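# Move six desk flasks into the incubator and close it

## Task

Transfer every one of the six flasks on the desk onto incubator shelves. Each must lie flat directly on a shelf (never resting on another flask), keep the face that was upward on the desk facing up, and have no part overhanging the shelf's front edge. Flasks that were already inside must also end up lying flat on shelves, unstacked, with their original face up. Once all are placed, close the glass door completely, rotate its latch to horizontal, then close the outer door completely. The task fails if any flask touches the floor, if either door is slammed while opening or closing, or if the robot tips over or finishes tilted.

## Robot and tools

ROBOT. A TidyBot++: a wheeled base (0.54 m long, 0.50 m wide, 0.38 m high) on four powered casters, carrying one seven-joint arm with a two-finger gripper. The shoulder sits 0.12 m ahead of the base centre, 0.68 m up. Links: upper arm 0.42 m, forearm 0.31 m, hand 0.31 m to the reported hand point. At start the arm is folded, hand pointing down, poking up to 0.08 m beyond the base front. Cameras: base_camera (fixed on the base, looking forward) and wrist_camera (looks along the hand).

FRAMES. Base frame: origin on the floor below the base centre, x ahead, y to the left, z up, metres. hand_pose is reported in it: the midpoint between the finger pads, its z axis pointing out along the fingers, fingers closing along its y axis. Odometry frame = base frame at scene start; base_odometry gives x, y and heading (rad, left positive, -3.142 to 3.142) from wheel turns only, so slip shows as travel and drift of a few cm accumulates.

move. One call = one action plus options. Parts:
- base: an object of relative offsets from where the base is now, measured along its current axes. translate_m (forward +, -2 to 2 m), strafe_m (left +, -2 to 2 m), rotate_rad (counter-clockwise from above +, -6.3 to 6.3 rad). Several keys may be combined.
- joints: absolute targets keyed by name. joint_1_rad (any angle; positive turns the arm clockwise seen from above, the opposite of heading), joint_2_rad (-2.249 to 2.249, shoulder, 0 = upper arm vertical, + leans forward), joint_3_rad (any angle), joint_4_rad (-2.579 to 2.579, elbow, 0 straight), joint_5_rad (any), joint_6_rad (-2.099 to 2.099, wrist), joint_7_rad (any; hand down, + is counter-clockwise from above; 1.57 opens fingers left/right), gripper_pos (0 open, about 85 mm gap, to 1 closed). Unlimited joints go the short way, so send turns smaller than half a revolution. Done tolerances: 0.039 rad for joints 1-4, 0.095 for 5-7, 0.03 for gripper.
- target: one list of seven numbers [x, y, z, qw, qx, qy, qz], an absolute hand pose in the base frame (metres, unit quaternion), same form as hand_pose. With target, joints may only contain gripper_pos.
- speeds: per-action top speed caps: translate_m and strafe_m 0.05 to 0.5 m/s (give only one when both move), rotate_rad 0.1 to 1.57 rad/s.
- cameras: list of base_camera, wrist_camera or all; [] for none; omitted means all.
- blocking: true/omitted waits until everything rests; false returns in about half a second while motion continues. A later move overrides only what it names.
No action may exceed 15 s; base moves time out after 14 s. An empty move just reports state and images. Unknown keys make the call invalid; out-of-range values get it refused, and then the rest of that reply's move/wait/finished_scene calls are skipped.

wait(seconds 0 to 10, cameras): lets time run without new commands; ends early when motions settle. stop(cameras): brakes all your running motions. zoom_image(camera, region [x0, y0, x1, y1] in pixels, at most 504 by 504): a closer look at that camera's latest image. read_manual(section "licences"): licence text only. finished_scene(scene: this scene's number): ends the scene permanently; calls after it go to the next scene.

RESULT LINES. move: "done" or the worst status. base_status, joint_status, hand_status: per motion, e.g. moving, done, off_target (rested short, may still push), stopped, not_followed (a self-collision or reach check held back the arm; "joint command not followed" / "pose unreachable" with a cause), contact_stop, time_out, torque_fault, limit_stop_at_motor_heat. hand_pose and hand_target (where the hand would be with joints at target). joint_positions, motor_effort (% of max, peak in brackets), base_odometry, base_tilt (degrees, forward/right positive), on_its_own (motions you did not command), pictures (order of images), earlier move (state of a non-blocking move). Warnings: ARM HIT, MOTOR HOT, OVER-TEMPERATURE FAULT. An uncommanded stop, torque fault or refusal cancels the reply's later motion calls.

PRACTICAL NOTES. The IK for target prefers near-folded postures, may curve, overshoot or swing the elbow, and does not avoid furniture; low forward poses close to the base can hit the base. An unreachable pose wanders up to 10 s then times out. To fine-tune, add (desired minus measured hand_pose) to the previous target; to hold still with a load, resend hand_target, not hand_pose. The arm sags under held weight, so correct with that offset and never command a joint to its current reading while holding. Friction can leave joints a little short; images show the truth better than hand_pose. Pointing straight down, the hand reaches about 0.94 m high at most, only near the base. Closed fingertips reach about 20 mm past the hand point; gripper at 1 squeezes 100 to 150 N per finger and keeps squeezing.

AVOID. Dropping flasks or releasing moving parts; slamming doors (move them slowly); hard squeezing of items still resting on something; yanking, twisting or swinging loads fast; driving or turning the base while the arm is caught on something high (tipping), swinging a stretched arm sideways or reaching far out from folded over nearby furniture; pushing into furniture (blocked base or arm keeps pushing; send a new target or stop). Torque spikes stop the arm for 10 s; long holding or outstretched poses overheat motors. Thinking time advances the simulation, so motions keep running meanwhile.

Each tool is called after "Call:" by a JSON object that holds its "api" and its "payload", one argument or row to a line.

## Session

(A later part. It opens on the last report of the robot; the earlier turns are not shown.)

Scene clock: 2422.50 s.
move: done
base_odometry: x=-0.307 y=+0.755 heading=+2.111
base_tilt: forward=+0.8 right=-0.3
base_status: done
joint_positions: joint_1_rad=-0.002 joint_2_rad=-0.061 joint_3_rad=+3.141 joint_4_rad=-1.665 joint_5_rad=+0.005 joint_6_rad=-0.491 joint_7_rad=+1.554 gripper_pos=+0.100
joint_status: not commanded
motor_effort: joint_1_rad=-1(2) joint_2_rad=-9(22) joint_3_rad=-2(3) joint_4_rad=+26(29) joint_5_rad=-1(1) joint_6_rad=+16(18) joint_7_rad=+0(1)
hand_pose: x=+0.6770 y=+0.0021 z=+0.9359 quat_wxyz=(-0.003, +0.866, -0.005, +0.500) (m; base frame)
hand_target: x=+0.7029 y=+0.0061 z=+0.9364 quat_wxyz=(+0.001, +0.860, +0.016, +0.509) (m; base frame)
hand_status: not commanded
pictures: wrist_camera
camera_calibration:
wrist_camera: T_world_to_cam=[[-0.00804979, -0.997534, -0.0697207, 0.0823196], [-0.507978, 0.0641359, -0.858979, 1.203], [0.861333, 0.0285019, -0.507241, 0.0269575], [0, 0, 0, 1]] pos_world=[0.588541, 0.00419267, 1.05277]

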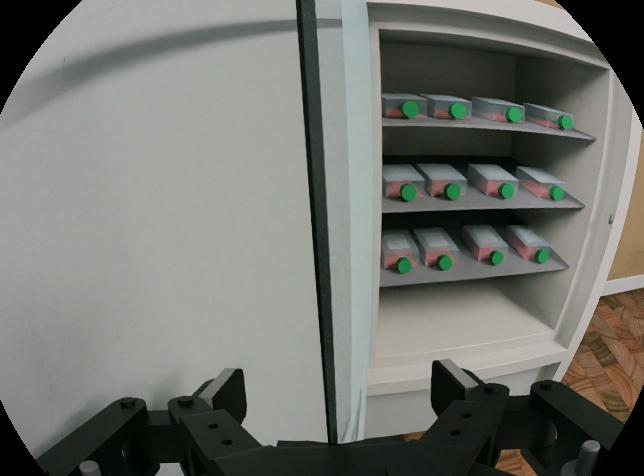

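Call:
{"api": "move", "payload": {
  "base": {"translate_m": -0.042},
  "speeds": {"translate_m": 0.08},
  "cameras": ["wrist_camera"]
}}

Call:
{"api": "move", "payload": {
  "base": {"translate_m": -0.003, "strafe_m": -0.06},
  "speeds": {"strafe_m": 0.08},
  "cameras": ["wrist_camera"]
}}

Scene clock: 2449.07 s.
move: done
base_odometry: x=-0.286 y=+0.719 heading=+2.111
base_tilt: forward=+0.8 right=-0.3
base_status: done
joint_positions: joint_1_rad=-0.002 joint_2_rad=-0.017 joint_3_rad=+3.141 joint_4_rad=-1.643 joint_5_rad=+0.004 joint_6_rad=-0.461 joint_7_rad=+1.554 gripper_pos=+0.100
joint_status: not commanded
motor_effort: joint_1_rad=+1(1) joint_2_rad=-21(22) joint_3_rad=-1(2) joint_4_rad=+21(25) joint_5_rad=+0(1) joint_6_rad=+8(15) joint_7_rad=+0(0)
hand_pose: x=+0.6965 y=+0.0023 z=+0.9318 quat_wxyz=(-0.003, +0.864, -0.005, +0.503) (m; base frame)
hand_target: x=+0.7029 y=+0.0061 z=+0.9364 quat_wxyz=(+0.001, +0.860, +0.016, +0.509) (m; base frame)
hand_status: not commanded
pictures: wrist_camera
camera_calibration:
wrist_camera: T_world_to_cam=[[-0.0073037, -0.997504, -0.0702372, 0.0823232], [-0.501203, 0.0644311, -0.862928, 1.20839], [0.865299, 0.0289005, -0.500422, -0.00113054], [0, 0, 0, 1]] pos_world=[0.60723, 0.00429219, 1.04797]

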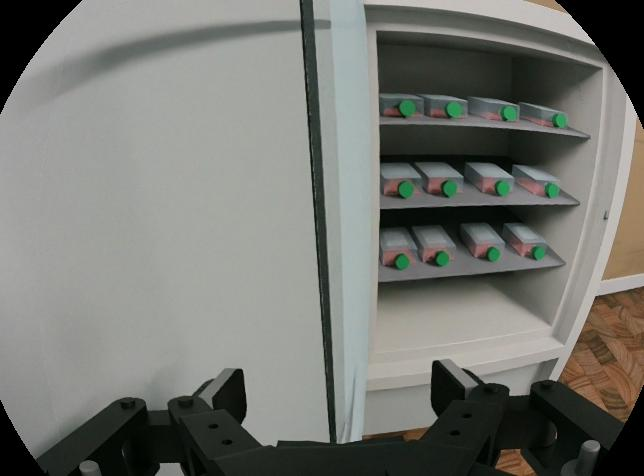

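Scene clock: 2450.37 s.
move: done
base_odometry: x=-0.233 y=+0.747 heading=+2.111
base_tilt: forward=+0.8 right=-0.3
base_status: done
joint_positions: joint_1_rad=-0.001 joint_2_rad=-0.017 joint_3_rad=+3.141 joint_4_rad=-1.643 joint_5_rad=+0.002 joint_6_rad=-0.461 joint_7_rad=+1.554 gripper_pos=+0.100
joint_status: not commanded
motor_effort: joint_1_rad=+0(4) joint_2_rad=-21(23) joint_3_rad=-1(3) joint_4_rad=+20(22) joint_5_rad=+0(1) joint_6_rad=+8(9) joint_7_rad=+0(0)
hand_pose: x=+0.6966 y=+0.0019 z=+0.9318 quat_wxyz=(-0.004, +0.864, -0.006, +0.503) (m; base frame)
hand_target: x=+0.7029 y=+0.0061 z=+0.9364 quat_wxyz=(+0.001, +0.860, +0.016, +0.509) (m; base frame)
hand_status: not commanded
pictures: wrist_camera
camera_calibration:
wrist_camera: T_world_to_cam=[[-0.00858885, -0.997348, -0.0722711, 0.0846326], [-0.501078, 0.0668377, -0.862817, 1.20824], [0.86536, 0.0288028, -0.500323, -0.00125321], [0, 0, 0, 1]] pos_world=[0.607233, 0.00368844, 1.04798]

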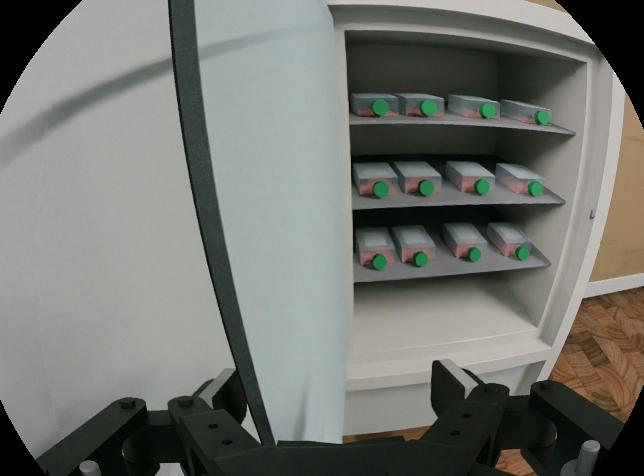

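Call:
{"api": "move", "payload": {
  "base": {"translate_m": 0.0, "strafe_m": -0.17},
  "speeds": {"strafe_m": 0.1},
  "cameras": ["wrist_camera"]
}}

Scene clock: 2458.00 s.
move: done
base_odometry: x=-0.087 y=+0.835 heading=+2.111
base_tilt: forward=+0.8 right=-0.3
base_status: done
joint_positions: joint_1_rad=-0.002 joint_2_rad=-0.017 joint_3_rad=+3.140 joint_4_rad=-1.643 joint_5_rad=+0.000 joint_6_rad=-0.461 joint_7_rad=+1.555 gripper_pos=+0.100
joint_status: not commanded
motor_effort: joint_1_rad=+1(4) joint_2_rad=-21(23) joint_3_rad=-1(3) joint_4_rad=+21(22) joint_5_rad=-1(1) joint_6_rad=+8(9) joint_7_rad=+0(1)
hand_pose: x=+0.6965 y=+0.0030 z=+0.9318 quat_wxyz=(-0.005, +0.864, -0.006, +0.503) (m; base frame)
hand_target: x=+0.7029 y=+0.0061 z=+0.9364 quat_wxyz=(+0.001, +0.860, +0.016, +0.509) (m; base frame)
hand_status: not commanded
pictures: wrist_camera
camera_calibration:
wrist_camera: T_world_to_cam=[[-0.00723545, -0.997208, -0.0743233, 0.0867572], [-0.501174, 0.0679328, -0.862676, 1.20809], [0.865316, 0.0310071, -0.500267, -0.00131383], [0, 0, 0, 1]] pos_world=[0.60723, 0.00448659, 1.04798]

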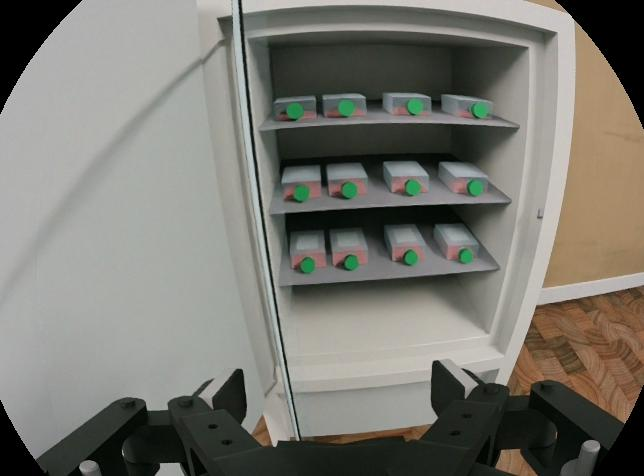

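Call:
{"api": "move", "payload": {
  "base": {"translate_m": 0.025, "strafe_m": -0.1},
  "speeds": {"strafe_m": 0.1},
  "cameras": ["wrist_camera"]
}}

Scene clock: 2474.00 s.
move: done
base_odometry: x=-0.014 y=+0.907 heading=+2.111
base_tilt: forward=+0.8 right=-0.3
base_status: done
joint_positions: joint_1_rad=-0.002 joint_2_rad=-0.017 joint_3_rad=+3.140 joint_4_rad=-1.643 joint_5_rad=-0.002 joint_6_rad=-0.461 joint_7_rad=+1.555 gripper_pos=+0.100
joint_status: not commanded
motor_effort: joint_1_rad=+0(7) joint_2_rad=-21(23) joint_3_rad=-1(5) joint_4_rad=+21(23) joint_5_rad=+0(2) joint_6_rad=+8(9) joint_7_rad=+0(1)
hand_pose: x=+0.6965 y=+0.0035 z=+0.9318 quat_wxyz=(-0.006, +0.864, -0.006, +0.503) (m; base frame)
hand_target: x=+0.7029 y=+0.0061 z=+0.9364 quat_wxyz=(+0.001, +0.860, +0.016, +0.509) (m; base frame)
hand_status: not commanded
pictures: wrist_camera
camera_calibration:
wrist_camera: T_world_to_cam=[[-0.0066553, -0.997092, -0.0759209, 0.0883763], [-0.501177, 0.0690247, -0.862587, 1.20798], [0.865319, 0.0323091, -0.500179, -0.00141967], [0, 0, 0, 1]] pos_world=[0.607228, 0.00478479, 1.04799]

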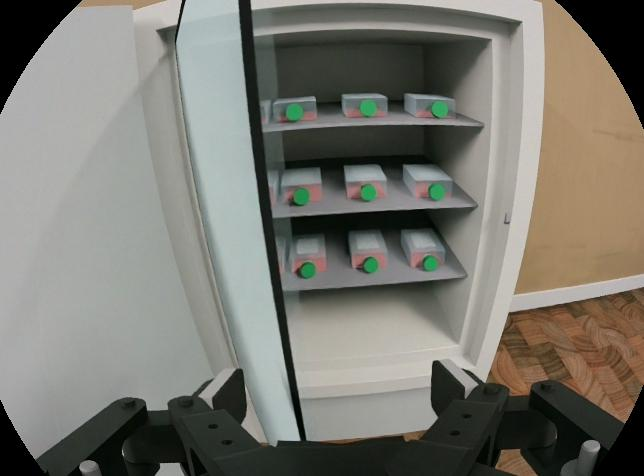

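Call:
{"api": "move", "payload": {
  "base": {"translate_m": 0.055, "strafe_m": -0.088},
  "speeds": {"strafe_m": 0.1},
  "cameras": ["wrist_camera"]
}}

Scene clock: 2482.93 s.
move: done
base_odometry: x=+0.033 y=+1.000 heading=+2.111
base_tilt: forward=+0.8 right=-0.3
base_status: done
joint_positions: joint_1_rad=-0.002 joint_2_rad=-0.016 joint_3_rad=+3.140 joint_4_rad=-1.643 joint_5_rad=-0.003 joint_6_rad=-0.461 joint_7_rad=+1.555 gripper_pos=+0.100
joint_status: not commanded
motor_effort: joint_1_rad=+1(6) joint_2_rad=-21(23) joint_3_rad=-1(5) joint_4_rad=+21(23) joint_5_rad=+0(2) joint_6_rad=+8(10) joint_7_rad=+0(1)
hand_pose: x=+0.6967 y=+0.0042 z=+0.9315 quat_wxyz=(-0.006, +0.864, -0.006, +0.503) (m; base frame)
hand_target: x=+0.7029 y=+0.0061 z=+0.9364 quat_wxyz=(+0.001, +0.860, +0.016, +0.509) (m; base frame)
hand_status: not commanded
pictures: wrist_camera
camera_calibration:
wrist_camera: T_world_to_cam=[[-0.00560766, -0.997059, -0.0764341, 0.0887623], [-0.501678, 0.0689254, -0.862304, 1.20788], [0.865037, 0.0335098, -0.500589, -0.0011128], [0, 0, 0, 1]] pos_world=[0.607427, 0.00528487, 1.04779]

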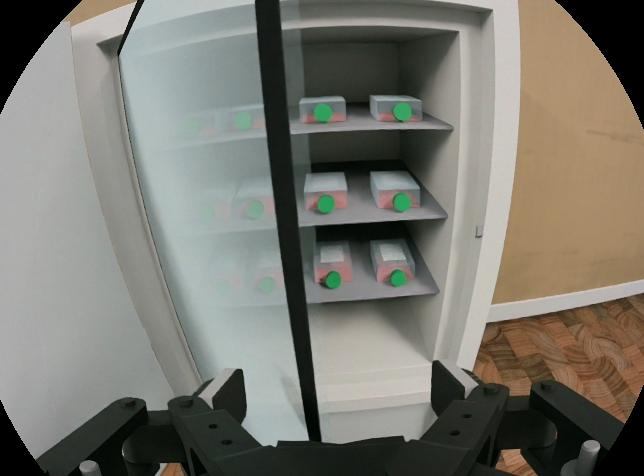

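Call:
{"api": "move", "payload": {
  "base": {"translate_m": 0.087, "strafe_m": -0.116},
  "speeds": {"strafe_m": 0.1},
  "cameras": ["wrist_camera"]
}}

Scene clock: 2490.50 s.
move: done
base_odometry: x=+0.088 y=+1.134 heading=+2.111
base_tilt: forward=+0.8 right=-0.3
base_status: done
joint_positions: joint_1_rad=-0.003 joint_2_rad=-0.016 joint_3_rad=+3.139 joint_4_rad=-1.642 joint_5_rad=-0.003 joint_6_rad=-0.461 joint_7_rad=+1.556 gripper_pos=+0.100
joint_status: not commanded
motor_effort: joint_1_rad=+1(7) joint_2_rad=-21(23) joint_3_rad=-1(5) joint_4_rad=+21(24) joint_5_rad=+0(1) joint_6_rad=+8(11) joint_7_rad=+0(1)
hand_pose: x=+0.6969 y=+0.0047 z=+0.9311 quat_wxyz=(-0.006, +0.864, -0.005, +0.503) (m; base frame)
hand_target: x=+0.7029 y=+0.0061 z=+0.9364 quat_wxyz=(+0.001, +0.860, +0.016, +0.509) (m; base frame)
hand_status: not commanded
pictures: wrist_camera
camera_calibration:
wrist_camera: T_world_to_cam=[[-0.00484301, -0.997035, -0.0767917, 0.0890416], [-0.502427, 0.0688223, -0.861876, 1.20761], [0.864606, 0.0344081, -0.50127, -0.000528172], [0, 0, 0, 1]] pos_world=[0.607626, 0.00568496, 1.04739]

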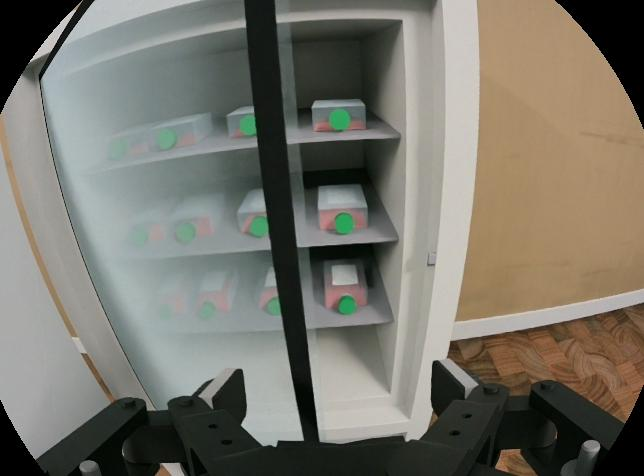

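Call:
{"api": "move", "payload": {
  "base": {"translate_m": 0.075, "strafe_m": -0.06},
  "speeds": {"translate_m": 0.09},
  "cameras": ["wrist_camera"]
}}

Scene clock: 2498.20 s.
move: done
base_odometry: x=+0.102 y=+1.230 heading=+2.110
base_tilt: forward=+0.8 right=-0.3
base_status: done
joint_positions: joint_1_rad=-0.003 joint_2_rad=-0.014 joint_3_rad=+3.139 joint_4_rad=-1.642 joint_5_rad=-0.004 joint_6_rad=-0.461 joint_7_rad=+1.556 gripper_pos=+0.100
joint_status: not commanded
motor_effort: joint_1_rad=+1(5) joint_2_rad=-21(24) joint_3_rad=-1(4) joint_4_rad=+20(24) joint_5_rad=-1(1) joint_6_rad=+8(11) joint_7_rad=+1(1)
hand_pose: x=+0.6972 y=+0.0049 z=+0.9303 quat_wxyz=(-0.007, +0.865, -0.005, +0.502) (m; base frame)
hand_target: x=+0.7029 y=+0.0061 z=+0.9364 quat_wxyz=(+0.001, +0.860, +0.016, +0.509) (m; base frame)
hand_status: not commanded
pictures: wrist_camera
camera_calibration:
wrist_camera: T_world_to_cam=[[-0.00455091, -0.997045, -0.0766792, 0.0888951], [-0.503759, 0.0685252, -0.861122, 1.20732], [0.863832, 0.034709, -0.502583, 0.000436549], [0, 0, 0, 1]] pos_world=[0.608227, 0.00588541, 1.04669]

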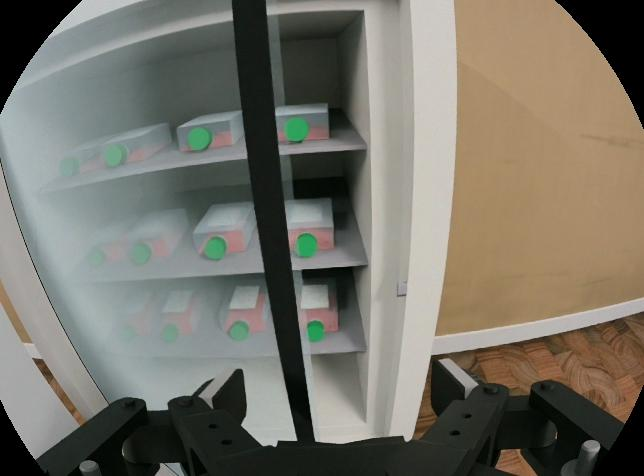

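Call:
{"api": "move", "payload": {
  "base": {"translate_m": -0.085},
  "speeds": {"translate_m": 0.1},
  "cameras": []
}}

Call:
{"api": "move", "payload": {
  "base": {"strafe_m": 0.09},
  "joints": {"gripper_pos": 1},
  "speeds": {"strafe_m": 0.12},
  "cameras": ["base_camera", "wrist_camera"]
}}

Scene clock: 2510.60 s.
move: done
base_odometry: x=+0.145 y=+1.157 heading=+2.110
base_tilt: forward=+0.8 right=-0.3
base_status: done
joint_positions: joint_1_rad=-0.003 joint_2_rad=-0.012 joint_3_rad=+3.139 joint_4_rad=-1.642 joint_5_rad=-0.004 joint_6_rad=-0.461 joint_7_rad=+1.556 gripper_pos=+0.100
joint_status: not commanded
motor_effort: joint_1_rad=+1(2) joint_2_rad=-21(25) joint_3_rad=-1(3) joint_4_rad=+20(22) joint_5_rad=+0(1) joint_6_rad=+8(8) joint_7_rad=+0(0)
hand_pose: x=+0.6977 y=+0.0049 z=+0.9292 quat_wxyz=(-0.007, +0.865, -0.005, +0.501) (m; base frame)
hand_target: x=+0.7029 y=+0.0061 z=+0.9364 quat_wxyz=(+0.001, +0.860, +0.016, +0.509) (m; base frame)
hand_status: not commanded
pictures: none
No camera images: "cameras" was empty.

Scene clock: 2511.93 s.
move: done
base_odometry: x=+0.068 y=+1.110 heading=+2.111
base_tilt: forward=+0.8 right=-0.3
base_status: done
joint_positions: joint_1_rad=-0.002 joint_2_rad=-0.012 joint_3_rad=+3.139 joint_4_rad=-1.642 joint_5_rad=-0.004 joint_6_rad=-0.461 joint_7_rad=+1.556 gripper_pos=+0.999
joint_status: all done
motor_effort: joint_1_rad=+1(3) joint_2_rad=-21(22) joint_3_rad=-1(3) joint_4_rad=+21(22) joint_5_rad=+0(1) joint_6_rad=+8(8) joint_7_rad=+0(0)
hand_pose: x=+0.6977 y=+0.0047 z=+0.9292 quat_wxyz=(-0.006, +0.865, -0.005, +0.501) (m; base frame)
hand_target: x=+0.7029 y=+0.0061 z=+0.9364 quat_wxyz=(+0.001, +0.860, +0.016, +0.509) (m; base frame)
hand_status: not commanded
pictures: base_camera, wrist_camera
camera_calibration:
wrist_camera: T_world_to_cam=[[-0.00509406, -0.997035, -0.0767799, 0.089073], [-0.505249, 0.0688258, -0.860224, 1.20697], [0.862958, 0.034411, -0.504102, 0.00155572], [0, 0, 0, 1]] pos_world=[0.60893, 0.00568496, 1.04589]

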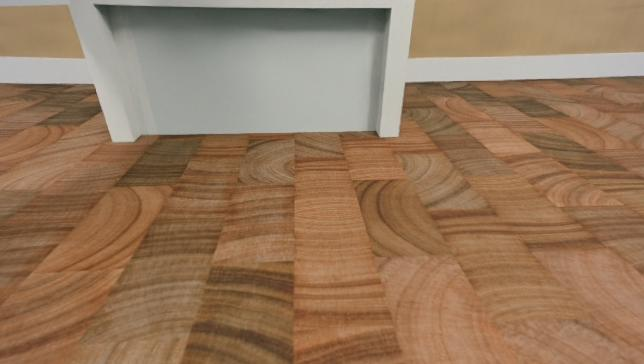

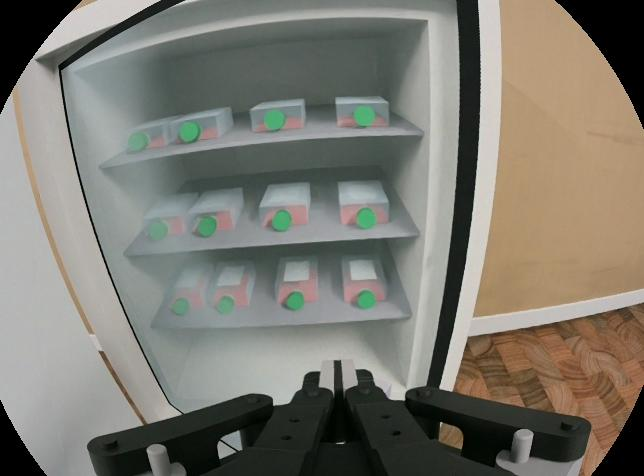

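Call:
{"api": "wait", "payload": {
  "seconds": 0.2,
  "cameras": ["wrist_camera"]
}}

Scene clock: 2528.27 s.
base_odometry: x=+0.068 y=+1.110 heading=+2.111
base_tilt: forward=+0.8 right=-0.3
base_status: done
joint_positions: joint_1_rad=-0.002 joint_2_rad=-0.012 joint_3_rad=+3.139 joint_4_rad=-1.642 joint_5_rad=-0.004 joint_6_rad=-0.461 joint_7_rad=+1.556 gripper_pos=+0.999
joint_status: all done
motor_effort: joint_1_rad=+0(3) joint_2_rad=-21(22) joint_3_rad=-1(3) joint_4_rad=+20(22) joint_5_rad=+0(1) joint_6_rad=+8(8) joint_7_rad=+0(0)
hand_pose: x=+0.6977 y=+0.0047 z=+0.9292 quat_wxyz=(-0.006, +0.865, -0.005, +0.501) (m; base frame)
hand_target: x=+0.7029 y=+0.0061 z=+0.9364 quat_wxyz=(+0.001, +0.860, +0.016, +0.509) (m; base frame)
hand_status: not commanded
wait: 0.20 s; at rest from the start
pictures: wrist_camera
camera_calibration:
wrist_camera: T_world_to_cam=[[-0.00509406, -0.997035, -0.0767799, 0.089073], [-0.505249, 0.0688258, -0.860224, 1.20697], [0.862958, 0.034411, -0.504102, 0.00155572], [0, 0, 0, 1]] pos_world=[0.60893, 0.00568496, 1.04589]

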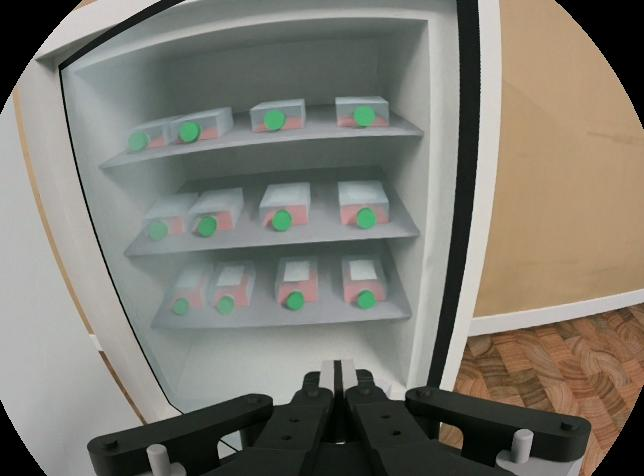

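Call:
{"api": "move", "payload": {
  "base": {"translate_m": 0.148, "strafe_m": -0.04},
  "speeds": {"translate_m": 0.07},
  "cameras": ["wrist_camera"]
}}

Scene clock: 2540.93 s.
move: done
base_odometry: x=+0.026 y=+1.258 heading=+2.111
base_tilt: forward=+0.8 right=-0.3
base_status: done
joint_positions: joint_1_rad=-0.002 joint_2_rad=-0.011 joint_3_rad=+3.139 joint_4_rad=-1.642 joint_5_rad=-0.004 joint_6_rad=-0.461 joint_7_rad=+1.556 gripper_pos=+0.999
joint_status: not commanded
motor_effort: joint_1_rad=+1(3) joint_2_rad=-21(24) joint_3_rad=-1(2) joint_4_rad=+21(23) joint_5_rad=+0(1) joint_6_rad=+8(11) joint_7_rad=+0(1)
hand_pose: x=+0.6979 y=+0.0047 z=+0.9287 quat_wxyz=(-0.006, +0.865, -0.005, +0.501) (m; base frame)
hand_target: x=+0.7029 y=+0.0061 z=+0.9364 quat_wxyz=(+0.001, +0.860, +0.016, +0.509) (m; base frame)
hand_status: not commanded
pictures: wrist_camera
camera_calibration:
wrist_camera: T_world_to_cam=[[-0.00518393, -0.997035, -0.0767751, 0.0890859], [-0.50621, 0.0688287, -0.85966, 1.20668], [0.862395, 0.0344079, -0.505065, 0.00239353], [0, 0, 0, 1]] pos_world=[0.609232, 0.00568495, 1.04538]

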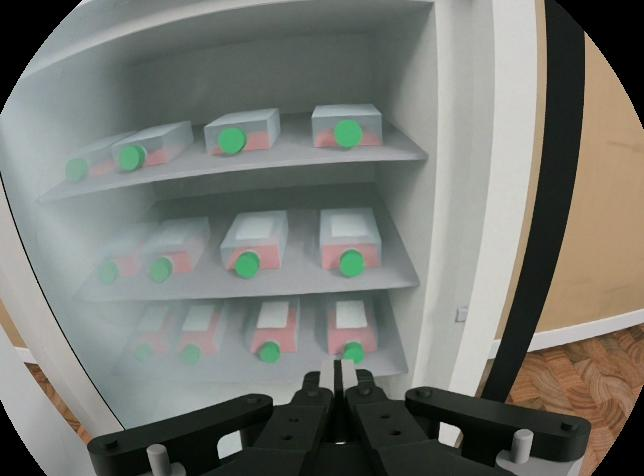

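Call:
{"api": "move", "payload": {
  "base": {"translate_m": 0.09, "strafe_m": -0.033},
  "speeds": {"translate_m": 0.07},
  "cameras": []
}}

Call:
{"api": "move", "payload": {
  "base": {"translate_m": 0.066, "strafe_m": -0.014},
  "speeds": {"translate_m": 0.06},
  "cameras": ["base_camera", "wrist_camera"]
}}

Scene clock: 2563.97 s.
move: done
base_odometry: x=+0.008 y=+1.352 heading=+2.111
base_tilt: forward=+0.8 right=-0.2
base_status: done
joint_positions: joint_1_rad=-0.002 joint_2_rad=-0.011 joint_3_rad=+3.139 joint_4_rad=-1.642 joint_5_rad=-0.004 joint_6_rad=-0.462 joint_7_rad=+1.556 gripper_pos=+0.999
joint_status: not commanded
motor_effort: joint_1_rad=+1(2) joint_2_rad=-21(24) joint_3_rad=-1(2) joint_4_rad=+21(22) joint_5_rad=+0(1) joint_6_rad=+8(10) joint_7_rad=+0(1)
hand_pose: x=+0.6980 y=+0.0047 z=+0.9282 quat_wxyz=(-0.006, +0.866, -0.005, +0.501) (m; base frame)
hand_target: x=+0.7029 y=+0.0061 z=+0.9364 quat_wxyz=(+0.001, +0.860, +0.016, +0.509) (m; base frame)
hand_status: not commanded
pictures: none
No camera images: "cameras" was empty.

Scene clock: 2565.60 s.
move: done
base_odometry: x=-0.014 y=+1.416 heading=+2.111
base_tilt: forward=+0.8 right=-0.3
base_status: done
joint_positions: joint_1_rad=-0.002 joint_2_rad=-0.010 joint_3_rad=+3.139 joint_4_rad=-1.642 joint_5_rad=-0.004 joint_6_rad=-0.462 joint_7_rad=+1.556 gripper_pos=+0.999
joint_status: not commanded
motor_effort: joint_1_rad=+0(3) joint_2_rad=-21(25) joint_3_rad=-1(2) joint_4_rad=+20(24) joint_5_rad=+0(1) joint_6_rad=+8(11) joint_7_rad=+0(0)
hand_pose: x=+0.6980 y=+0.0047 z=+0.9280 quat_wxyz=(-0.006, +0.866, -0.005, +0.500) (m; base frame)
hand_target: x=+0.7029 y=+0.0061 z=+0.9364 quat_wxyz=(+0.001, +0.860, +0.016, +0.509) (m; base frame)
hand_status: not commanded
pictures: base_camera, wrist_camera
camera_calibration:
wrist_camera: T_world_to_cam=[[-0.00534769, -0.997028, -0.0768489, 0.0892257], [-0.507522, 0.0689227, -0.858878, 1.20639], [0.861622, 0.0344095, -0.506383, 0.00372747], [0, 0, 0, 1]] pos_world=[0.609534, 0.00568481, 1.04488]

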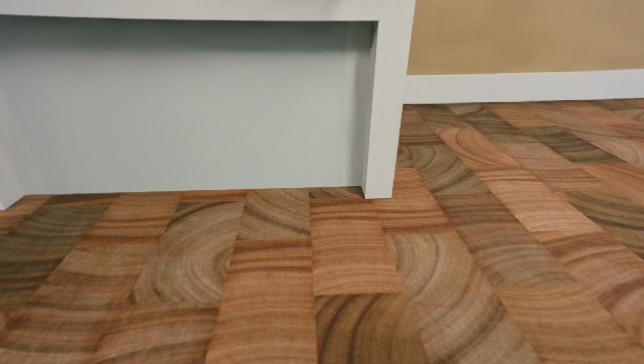

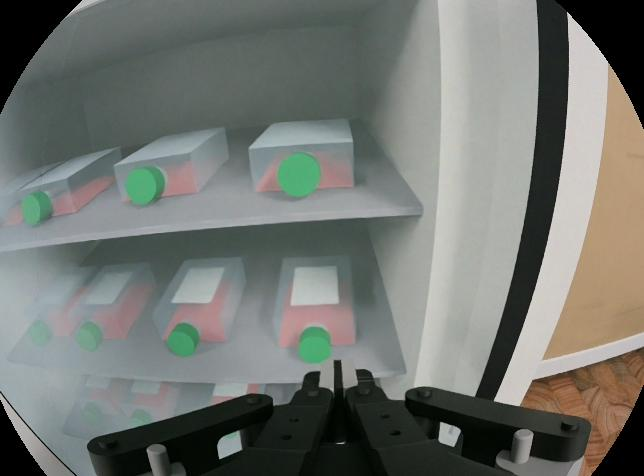

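Call:
{"api": "move", "payload": {
  "base": {"translate_m": 0.045, "strafe_m": 0.0},
  "speeds": {"translate_m": 0.05},
  "cameras": ["wrist_camera"]
}}

Call:
{"api": "move", "payload": {
  "base": {"translate_m": 0.025},
  "speeds": {"translate_m": 0.05},
  "cameras": ["wrist_camera"]
}}

Scene clock: 2573.77 s.
move: done
base_odometry: x=-0.037 y=+1.455 heading=+2.111
base_tilt: forward=+0.8 right=-0.3
base_status: done
joint_positions: joint_1_rad=-0.002 joint_2_rad=-0.010 joint_3_rad=+3.139 joint_4_rad=-1.642 joint_5_rad=-0.004 joint_6_rad=-0.462 joint_7_rad=+1.556 gripper_pos=+0.999
joint_status: not commanded
motor_effort: joint_1_rad=+1(2) joint_2_rad=-22(25) joint_3_rad=-1(2) joint_4_rad=+22(22) joint_5_rad=+0(1) joint_6_rad=+8(10) joint_7_rad=+0(1)
hand_pose: x=+0.6981 y=+0.0047 z=+0.9279 quat_wxyz=(-0.006, +0.866, -0.005, +0.500) (m; base frame)
hand_target: x=+0.7029 y=+0.0061 z=+0.9364 quat_wxyz=(+0.001, +0.860, +0.016, +0.509) (m; base frame)
hand_status: not commanded
pictures: wrist_camera
camera_calibration:
wrist_camera: T_world_to_cam=[[-0.00536866, -0.997028, -0.0768529, 0.0892355], [-0.507714, 0.0689291, -0.858764, 1.20635], [0.861509, 0.0344089, -0.506575, 0.00386036], [0, 0, 0, 1]] pos_world=[0.609634, 0.0056848, 1.04478]

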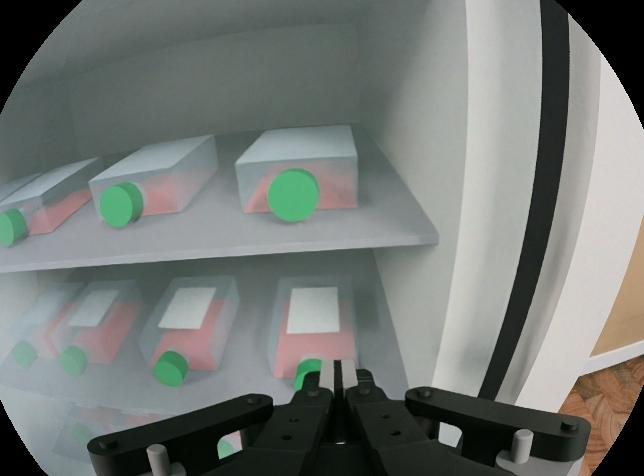

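Scene clock: 2574.77 s.
move: done
base_odometry: x=-0.049 y=+1.477 heading=+2.110
base_tilt: forward=+0.8 right=-0.2
base_status: done
joint_positions: joint_1_rad=-0.002 joint_2_rad=-0.010 joint_3_rad=+3.139 joint_4_rad=-1.642 joint_5_rad=-0.004 joint_6_rad=-0.462 joint_7_rad=+1.556 gripper_pos=+0.999
joint_status: not commanded
motor_effort: joint_1_rad=+0(2) joint_2_rad=-21(25) joint_3_rad=-1(2) joint_4_rad=+21(21) joint_5_rad=+0(1) joint_6_rad=+8(9) joint_7_rad=+0(1)
hand_pose: x=+0.6981 y=+0.0047 z=+0.9279 quat_wxyz=(-0.006, +0.866, -0.005, +0.500) (m; base frame)
hand_target: x=+0.7029 y=+0.0061 z=+0.9364 quat_wxyz=(+0.001, +0.860, +0.016, +0.509) (m; base frame)
hand_status: not commanded
pictures: wrist_camera
camera_calibration:
wrist_camera: T_world_to_cam=[[-0.00536866, -0.997028, -0.0768529, 0.0892355], [-0.507714, 0.0689291, -0.858764, 1.20635], [0.861509, 0.0344089, -0.506575, 0.00386036], [0, 0, 0, 1]] pos_world=[0.609634, 0.0056848, 1.04478]

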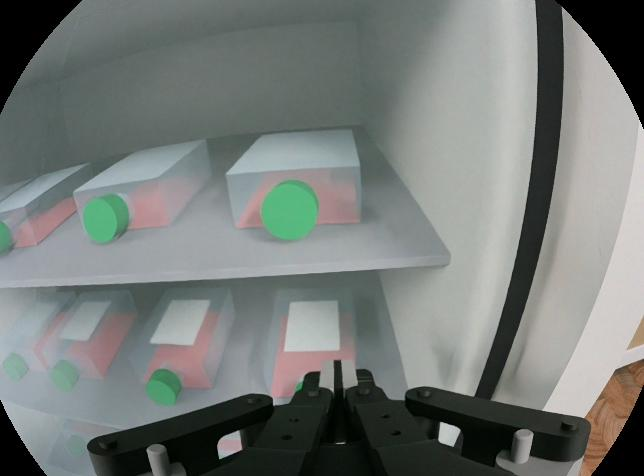

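Call:
{"api": "move", "payload": {
  "base": {"translate_m": 0.015},
  "speeds": {"translate_m": 0.05},
  "cameras": ["wrist_camera"]
}}

Call:
{"api": "move", "payload": {
  "base": {"translate_m": 0.015},
  "speeds": {"translate_m": 0.05},
  "cameras": ["wrist_camera"]
}}

Scene clock: 2579.33 s.
move: done
base_odometry: x=-0.057 y=+1.490 heading=+2.110
base_tilt: forward=+0.8 right=-0.3
base_status: done
joint_positions: joint_1_rad=-0.002 joint_2_rad=-0.010 joint_3_rad=+3.139 joint_4_rad=-1.642 joint_5_rad=-0.004 joint_6_rad=-0.462 joint_7_rad=+1.556 gripper_pos=+0.999
joint_status: not commanded
motor_effort: joint_1_rad=+1(2) joint_2_rad=-22(24) joint_3_rad=-1(1) joint_4_rad=+20(22) joint_5_rad=+0(1) joint_6_rad=+8(10) joint_7_rad=+0(0)
hand_pose: x=+0.6983 y=+0.0047 z=+0.9277 quat_wxyz=(-0.006, +0.866, -0.005, +0.500) (m; base frame)
hand_target: x=+0.7029 y=+0.0061 z=+0.9364 quat_wxyz=(+0.001, +0.860, +0.016, +0.509) (m; base frame)
hand_status: not commanded
pictures: wrist_camera
camera_calibration:
wrist_camera: T_world_to_cam=[[-0.00540937, -0.997029, -0.0768433, 0.0892359], [-0.508215, 0.0689214, -0.858468, 1.20628], [0.861213, 0.0344091, -0.507078, 0.00429124], [0, 0, 0, 1]] pos_world=[0.609835, 0.00568481, 1.04458]

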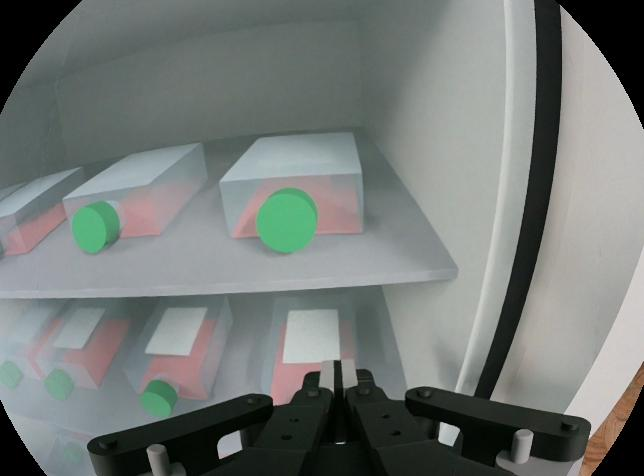

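Scene clock: 2580.17 s.
move: done
base_odometry: x=-0.065 y=+1.503 heading=+2.110
base_tilt: forward=+0.8 right=-0.3
base_status: done
joint_positions: joint_1_rad=-0.002 joint_2_rad=-0.027 joint_3_rad=+3.139 joint_4_rad=-1.649 joint_5_rad=-0.004 joint_6_rad=-0.482 joint_7_rad=+1.556 gripper_pos=+0.999
joint_status: not commanded
motor_effort: joint_1_rad=+2(2) joint_2_rad=-17(22) joint_3_rad=+0(1) joint_4_rad=+23(27) joint_5_rad=+0(1) joint_6_rad=+12(17) joint_7_rad=+0(0)
hand_pose: x=+0.6897 y=+0.0047 z=+0.9281 quat_wxyz=(-0.006, +0.868, -0.005, +0.496) (m; base frame)
hand_target: x=+0.7029 y=+0.0061 z=+0.9364 quat_wxyz=(+0.001, +0.860, +0.016, +0.509) (m; base frame)
hand_status: not commanded
pictures: wrist_camera
camera_calibration:
wrist_camera: T_world_to_cam=[[-0.00604027, -0.997042, -0.076619, 0.0894406], [-0.5164, 0.0687234, -0.853586, 1.20341], [0.856326, 0.0344102, -0.515288, 0.0229244], [0, 0, 0, 1]] pos_world=[0.602348, 0.00568512, 1.04588]

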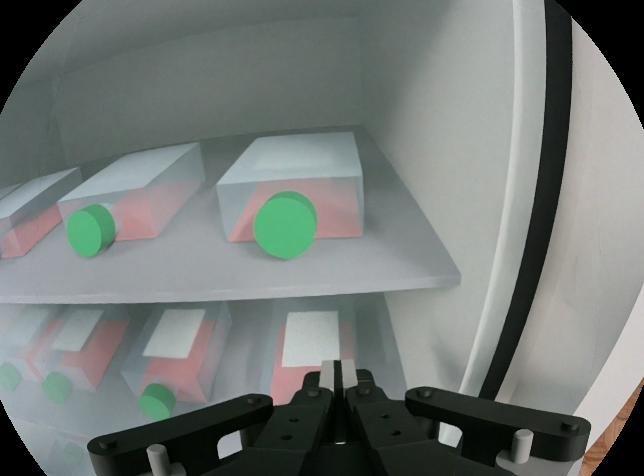

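Call:
{"api": "move", "payload": {
  "base": {"translate_m": -0.3},
  "speeds": {"translate_m": 0.15},
  "cameras": ["wrist_camera"]
}}

Call:
{"api": "move", "payload": {
  "base": {"translate_m": -0.03, "strafe_m": -0.03},
  "joints": {"joint_1_rad": 0, "joint_2_rad": 0.71, "joint_3_rad": 3.1416, "joint_4_rad": -1.844, "joint_5_rad": -0.035, "joint_6_rad": 1.01, "joint_7_rad": 1.6, "gripper_pos": 0.3},
  "speeds": {"translate_m": 0.15}
}}

Scene clock: 2595.77 s.
move: done
base_odometry: x=+0.090 y=+1.245 heading=+2.110
base_tilt: forward=+0.8 right=-0.3
base_status: done
joint_positions: joint_1_rad=-0.002 joint_2_rad=-0.010 joint_3_rad=+3.139 joint_4_rad=-1.640 joint_5_rad=-0.004 joint_6_rad=-0.462 joint_7_rad=+1.556 gripper_pos=+0.999
joint_status: not commanded
motor_effort: joint_1_rad=+0(2) joint_2_rad=-21(25) joint_3_rad=-1(2) joint_4_rad=+20(22) joint_5_rad=+0(1) joint_6_rad=+8(12) joint_7_rad=+0(1)
hand_pose: x=+0.6985 y=+0.0047 z=+0.9291 quat_wxyz=(-0.006, +0.865, -0.005, +0.501) (m; base frame)
hand_target: x=+0.7029 y=+0.0061 z=+0.9364 quat_wxyz=(+0.001, +0.860, +0.016, +0.509) (m; base frame)
hand_status: not commanded
pictures: wrist_camera
camera_calibration:
wrist_camera: T_world_to_cam=[[-0.00523433, -0.997028, -0.0768609, 0.0892399], [-0.50621, 0.0689281, -0.859651, 1.20732], [0.862394, 0.0344081, -0.505066, 0.00207916], [0, 0, 0, 1]] pos_world=[0.609832, 0.0056848, 1.04578]

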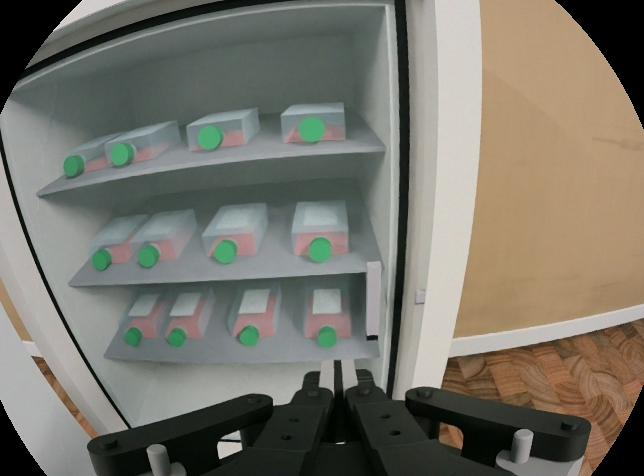

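Scene clock: 2598.27 s.
move: done
base_odometry: x=+0.131 y=+1.235 heading=+2.110
base_tilt: forward=+0.8 right=-0.2
base_status: done
joint_positions: joint_1_rad=-0.002 joint_2_rad=+0.697 joint_3_rad=+3.139 joint_4_rad=-1.831 joint_5_rad=-0.004 joint_6_rad=+0.972 joint_7_rad=+1.556 gripper_pos=+0.300
joint_status: all done
motor_effort: joint_1_rad=+1(4) joint_2_rad=-39(41) joint_3_rad=-1(3) joint_4_rad=+14(22) joint_5_rad=+0(2) joint_6_rad=+9(10) joint_7_rad=+0(1)
hand_pose: x=+0.8813 y=+0.0033 z=+0.7524 quat_wxyz=(-0.007, +0.702, -0.006, +0.712) (m; base frame)
hand_target: x=+0.8786 y=-0.0079 z=+0.7475 quat_wxyz=(+0.014, +0.698, -0.007, +0.716) (m; base frame)
hand_status: not commanded
pictures: base_camera, wrist_camera
camera_calibration:
wrist_camera: T_world_to_cam=[[0.0298289, -0.996997, -0.0714609, 0.0402265], [0.00473604, 0.0716329, -0.99742, 0.801415], [0.999544, 0.0294135, 0.00685855, -0.750771], [0, 0, 0, 1]] pos_world=[0.745433, 0.00478088, 0.807371]

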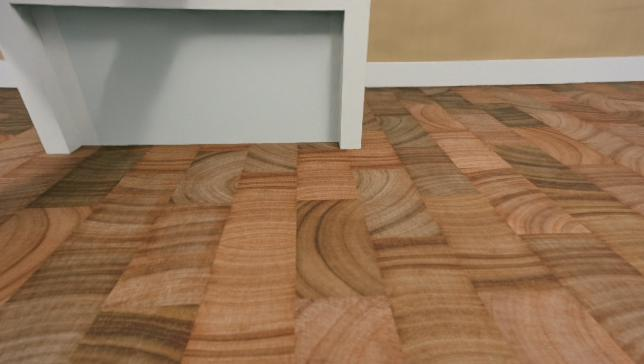

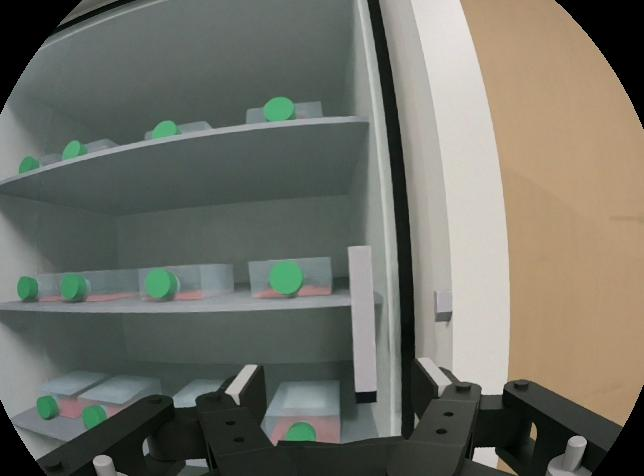

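Call:
{"api": "move", "payload": {
  "cameras": ["all"]
}}

Scene clock: 2614.77 s.
base_odometry: x=+0.131 y=+1.235 heading=+2.110
base_tilt: forward=+0.8 right=-0.3
base_status: done
joint_positions: joint_1_rad=-0.002 joint_2_rad=+0.697 joint_3_rad=+3.139 joint_4_rad=-1.831 joint_5_rad=-0.004 joint_6_rad=+0.975 joint_7_rad=+1.556 gripper_pos=+0.300
joint_status: all done
motor_effort: joint_1_rad=+2(4) joint_2_rad=-39(41) joint_3_rad=-2(3) joint_4_rad=+14(22) joint_5_rad=+0(2) joint_6_rad=+9(10) joint_7_rad=+0(1)
hand_pose: x=+0.8813 y=+0.0033 z=+0.7532 quat_wxyz=(-0.007, +0.701, -0.006, +0.713) (m; base frame)
hand_target: x=+0.8786 y=-0.0079 z=+0.7475 quat_wxyz=(+0.014, +0.698, -0.007, +0.716) (m; base frame)
hand_status: not commanded
pictures: base_camera, wrist_camera
camera_calibration:
wrist_camera: T_world_to_cam=[[0.0300067, -0.996997, -0.0713848, 0.0400714], [0.00723145, 0.0716317, -0.997405, 0.800042], [0.999524, 0.0294126, 0.00935917, -0.752675], [0, 0, 0, 1]] pos_world=[0.745329, 0.00478088, 0.80787]

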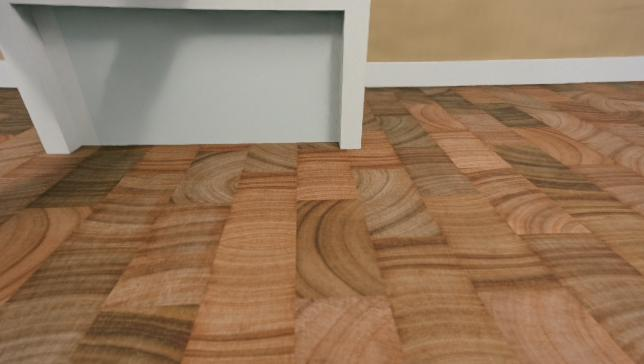

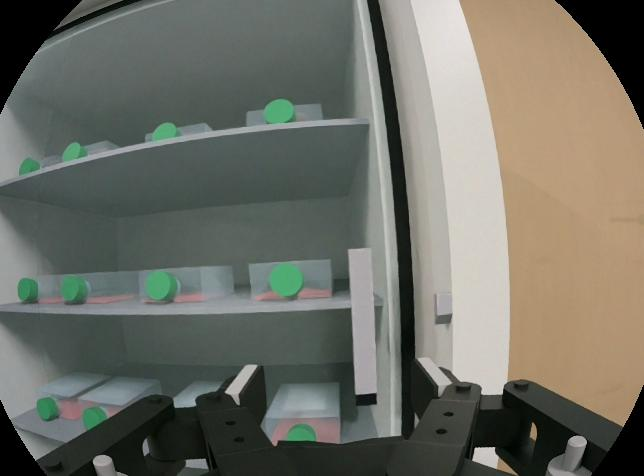

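Call:
{"api": "move", "payload": {
  "base": {"strafe_m": -0.018, "translate_m": 0.0},
  "speeds": {"strafe_m": 0.05},
  "cameras": ["wrist_camera"]
}}

Call:
{"api": "move", "payload": {
  "base": {"translate_m": 0.06},
  "speeds": {"translate_m": 0.05},
  "cameras": ["wrist_camera"]
}}

Scene clock: 2635.07 s.
move: done
base_odometry: x=+0.147 y=+1.244 heading=+2.110
base_tilt: forward=+0.8 right=-0.2
base_status: done
joint_positions: joint_1_rad=-0.002 joint_2_rad=+0.697 joint_3_rad=+3.139 joint_4_rad=-1.831 joint_5_rad=-0.004 joint_6_rad=+0.976 joint_7_rad=+1.556 gripper_pos=+0.300
joint_status: not commanded
motor_effort: joint_1_rad=+1(4) joint_2_rad=-39(40) joint_3_rad=-2(4) joint_4_rad=+14(15) joint_5_rad=+0(1) joint_6_rad=+9(10) joint_7_rad=+0(0)
hand_pose: x=+0.8813 y=+0.0033 z=+0.7535 quat_wxyz=(-0.007, +0.700, -0.006, +0.714) (m; base frame)
hand_target: x=+0.8786 y=-0.0079 z=+0.7475 quat_wxyz=(+0.014, +0.698, -0.007, +0.716) (m; base frame)
hand_status: not commanded
pictures: wrist_camera
camera_calibration:
wrist_camera: T_world_to_cam=[[0.0299718, -0.996993, -0.0714579, 0.0401664], [0.00813307, 0.0717309, -0.997391, 0.799459], [0.999518, 0.0293125, 0.0102585, -0.753297], [0, 0, 0, 1]] pos_world=[0.745228, 0.00478073, 0.807971]

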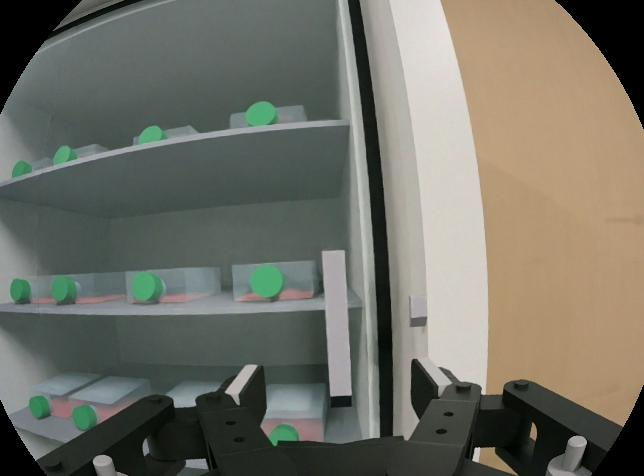

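Scene clock: 2636.73 s.
move: done
base_odometry: x=+0.116 y=+1.295 heading=+2.110
base_tilt: forward=+0.9 right=-0.2
base_status: done
joint_positions: joint_1_rad=-0.002 joint_2_rad=+0.697 joint_3_rad=+3.139 joint_4_rad=-1.832 joint_5_rad=-0.004 joint_6_rad=+0.976 joint_7_rad=+1.556 gripper_pos=+0.300
joint_status: not commanded
motor_effort: joint_1_rad=+1(2) joint_2_rad=-39(41) joint_3_rad=-2(2) joint_4_rad=+14(16) joint_5_rad=+0(1) joint_6_rad=+9(10) joint_7_rad=+0(1)
hand_pose: x=+0.8810 y=+0.0033 z=+0.7529 quat_wxyz=(-0.007, +0.701, -0.006, +0.713) (m; base frame)
hand_target: x=+0.8786 y=-0.0079 z=+0.7475 quat_wxyz=(+0.014, +0.698, -0.007, +0.716) (m; base frame)
hand_status: not commanded
pictures: wrist_camera
camera_calibration:
wrist_camera: T_world_to_cam=[[0.0299221, -0.996993, -0.0714793, 0.040194], [0.00743439, 0.0717313, -0.997396, 0.799487], [0.999525, 0.0293128, 0.00955838, -0.752433], [0, 0, 0, 1]] pos_world=[0.744929, 0.00478073, 0.807471]

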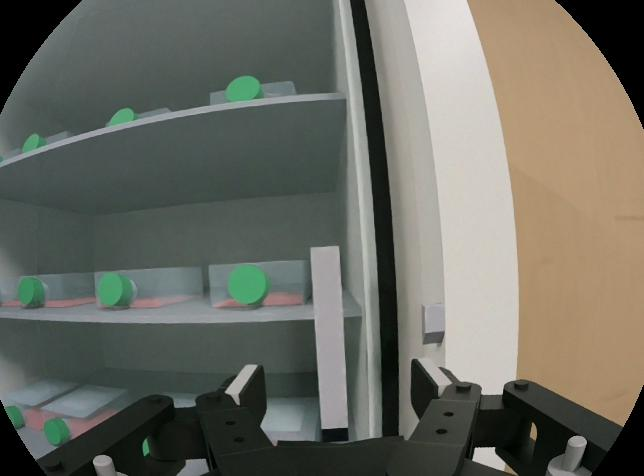

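Call:
{"api": "move", "payload": {
  "base": {"translate_m": 0.04, "strafe_m": 0.004},
  "speeds": {"translate_m": 0.05},
  "cameras": ["wrist_camera"]
}}

Scene clock: 2653.27 s.
move: done
base_odometry: x=+0.092 y=+1.328 heading=+2.110
base_tilt: forward=+0.8 right=-0.3
base_status: done
joint_positions: joint_1_rad=-0.002 joint_2_rad=+0.697 joint_3_rad=+3.139 joint_4_rad=-1.833 joint_5_rad=-0.004 joint_6_rad=+0.977 joint_7_rad=+1.556 gripper_pos=+0.300
joint_status: not commanded
motor_effort: joint_1_rad=+1(2) joint_2_rad=-39(41) joint_3_rad=-2(2) joint_4_rad=+14(16) joint_5_rad=-1(1) joint_6_rad=+9(10) joint_7_rad=+0(1)
hand_pose: x=+0.8808 y=+0.0033 z=+0.7523 quat_wxyz=(-0.007, +0.701, -0.006, +0.713) (m; base frame)
hand_target: x=+0.8786 y=-0.0079 z=+0.7475 quat_wxyz=(+0.014, +0.698, -0.007, +0.716) (m; base frame)
hand_status: not commanded
pictures: wrist_camera
camera_calibration:
wrist_camera: T_world_to_cam=[[0.0298652, -0.996993, -0.0715037, 0.0402232], [0.00663588, 0.0717318, -0.997402, 0.799589], [0.999532, 0.0293131, 0.00875821, -0.751689], [0, 0, 0, 1]] pos_world=[0.74483, 0.00478073, 0.806971]

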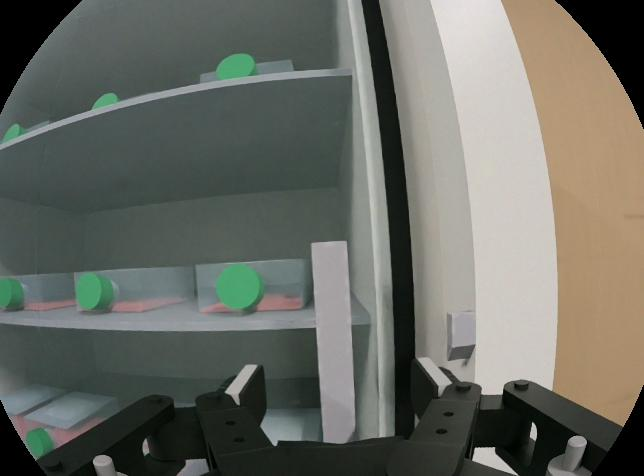

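Call:
{"api": "move", "payload": {
  "base": {"translate_m": 0.035},
  "speeds": {"translate_m": 0.05},
  "cameras": ["wrist_camera"]
}}

Scene clock: 2659.70 s.
move: done
base_odometry: x=+0.074 y=+1.358 heading=+2.110
base_tilt: forward=+0.8 right=-0.3
base_status: done
joint_positions: joint_1_rad=-0.002 joint_2_rad=+0.698 joint_3_rad=+3.139 joint_4_rad=-1.834 joint_5_rad=-0.004 joint_6_rad=+0.977 joint_7_rad=+1.556 gripper_pos=+0.300
joint_status: not commanded
motor_effort: joint_1_rad=+0(2) joint_2_rad=-39(42) joint_3_rad=-1(3) joint_4_rad=+14(15) joint_5_rad=+0(1) joint_6_rad=+9(9) joint_7_rad=+0(1)
hand_pose: x=+0.8807 y=+0.0033 z=+0.7519 quat_wxyz=(-0.007, +0.701, -0.006, +0.713) (m; base frame)
hand_target: x=+0.8786 y=-0.0079 z=+0.7475 quat_wxyz=(+0.014, +0.698, -0.007, +0.716) (m; base frame)
hand_status: not commanded
pictures: wrist_camera
camera_calibration:
wrist_camera: T_world_to_cam=[[0.0298224, -0.996993, -0.0715181, 0.0402482], [0.00603714, 0.0717282, -0.997406, 0.799739], [0.999537, 0.0293133, 0.0081581, -0.751107], [0, 0, 0, 1]] pos_world=[0.744731, 0.00478073, 0.806671]

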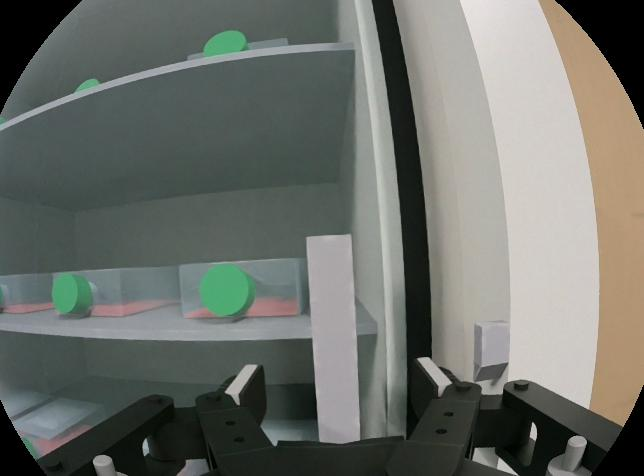

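Call:
{"api": "move", "payload": {
  "joints": {"gripper_pos": 0.7},
  "cameras": ["wrist_camera"]
}}

Call:
{"api": "move", "payload": {
  "joints": {"gripper_pos": 0.85},
  "cameras": ["wrist_camera"]
}}

Scene clock: 2668.73 s.
move: done
base_odometry: x=+0.074 y=+1.358 heading=+2.110
base_tilt: forward=+0.8 right=-0.3
base_status: not commanded
joint_positions: joint_1_rad=-0.002 joint_2_rad=+0.698 joint_3_rad=+3.139 joint_4_rad=-1.834 joint_5_rad=-0.004 joint_6_rad=+0.977 joint_7_rad=+1.556 gripper_pos=+0.700
joint_status: all done
motor_effort: joint_1_rad=+0(2) joint_2_rad=-39(39) joint_3_rad=-2(2) joint_4_rad=+14(15) joint_5_rad=+0(1) joint_6_rad=+9(9) joint_7_rad=+0(0)
hand_pose: x=+0.8807 y=+0.0033 z=+0.7519 quat_wxyz=(-0.007, +0.701, -0.006, +0.713) (m; base frame)
hand_target: x=+0.8786 y=-0.0079 z=+0.7475 quat_wxyz=(+0.014, +0.698, -0.007, +0.716) (m; base frame)
hand_status: not commanded
pictures: wrist_camera
camera_calibration:
wrist_camera: T_world_to_cam=[[0.0298224, -0.996993, -0.0715181, 0.0402482], [0.00603714, 0.0717282, -0.997406, 0.799739], [0.999537, 0.0293133, 0.0081581, -0.751107], [0, 0, 0, 1]] pos_world=[0.744731, 0.00478073, 0.806671]

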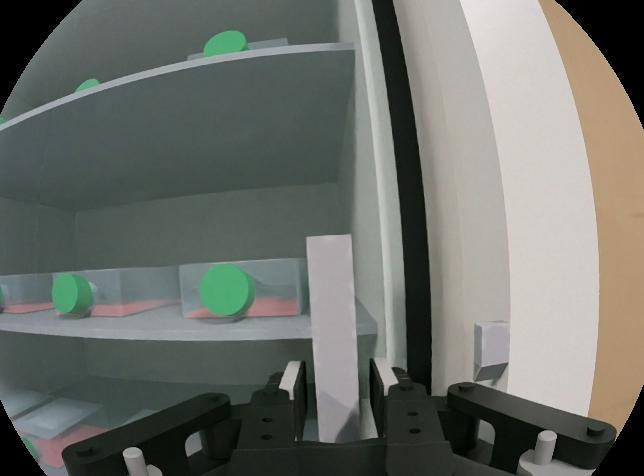

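Scene clock: 2669.30 s.
move: done
base_odometry: x=+0.074 y=+1.358 heading=+2.110
base_tilt: forward=+0.9 right=-0.3
base_status: not commanded
joint_positions: joint_1_rad=-0.003 joint_2_rad=+0.698 joint_3_rad=+3.139 joint_4_rad=-1.834 joint_5_rad=-0.004 joint_6_rad=+0.978 joint_7_rad=+1.556 gripper_pos=+0.837
joint_status: all done
motor_effort: joint_1_rad=+1(4) joint_2_rad=-39(39) joint_3_rad=-2(2) joint_4_rad=+15(16) joint_5_rad=-2(3) joint_6_rad=+9(9) joint_7_rad=-1(1)
hand_pose: x=+0.8805 y=+0.0036 z=+0.7518 quat_wxyz=(-0.007, +0.701, -0.006, +0.713) (m; base frame)
hand_target: x=+0.8786 y=-0.0079 z=+0.7475 quat_wxyz=(+0.014, +0.698, -0.007, +0.716) (m; base frame)
hand_status: not commanded
pictures: wrist_camera
camera_calibration:
wrist_camera: T_world_to_cam=[[0.0303419, -0.996978, -0.0715078, 0.040151], [0.0063006, 0.0717301, -0.997404, 0.799422], [0.99952, 0.0298126, 0.00845799, -0.751145], [0, 0, 0, 1]] pos_world=[0.744529, 0.0050807, 0.806571]

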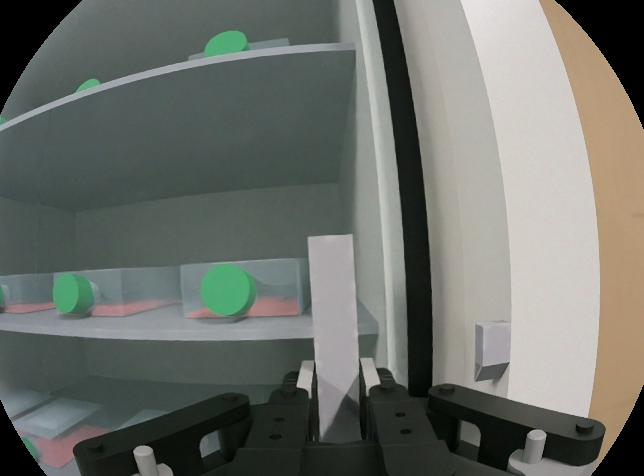

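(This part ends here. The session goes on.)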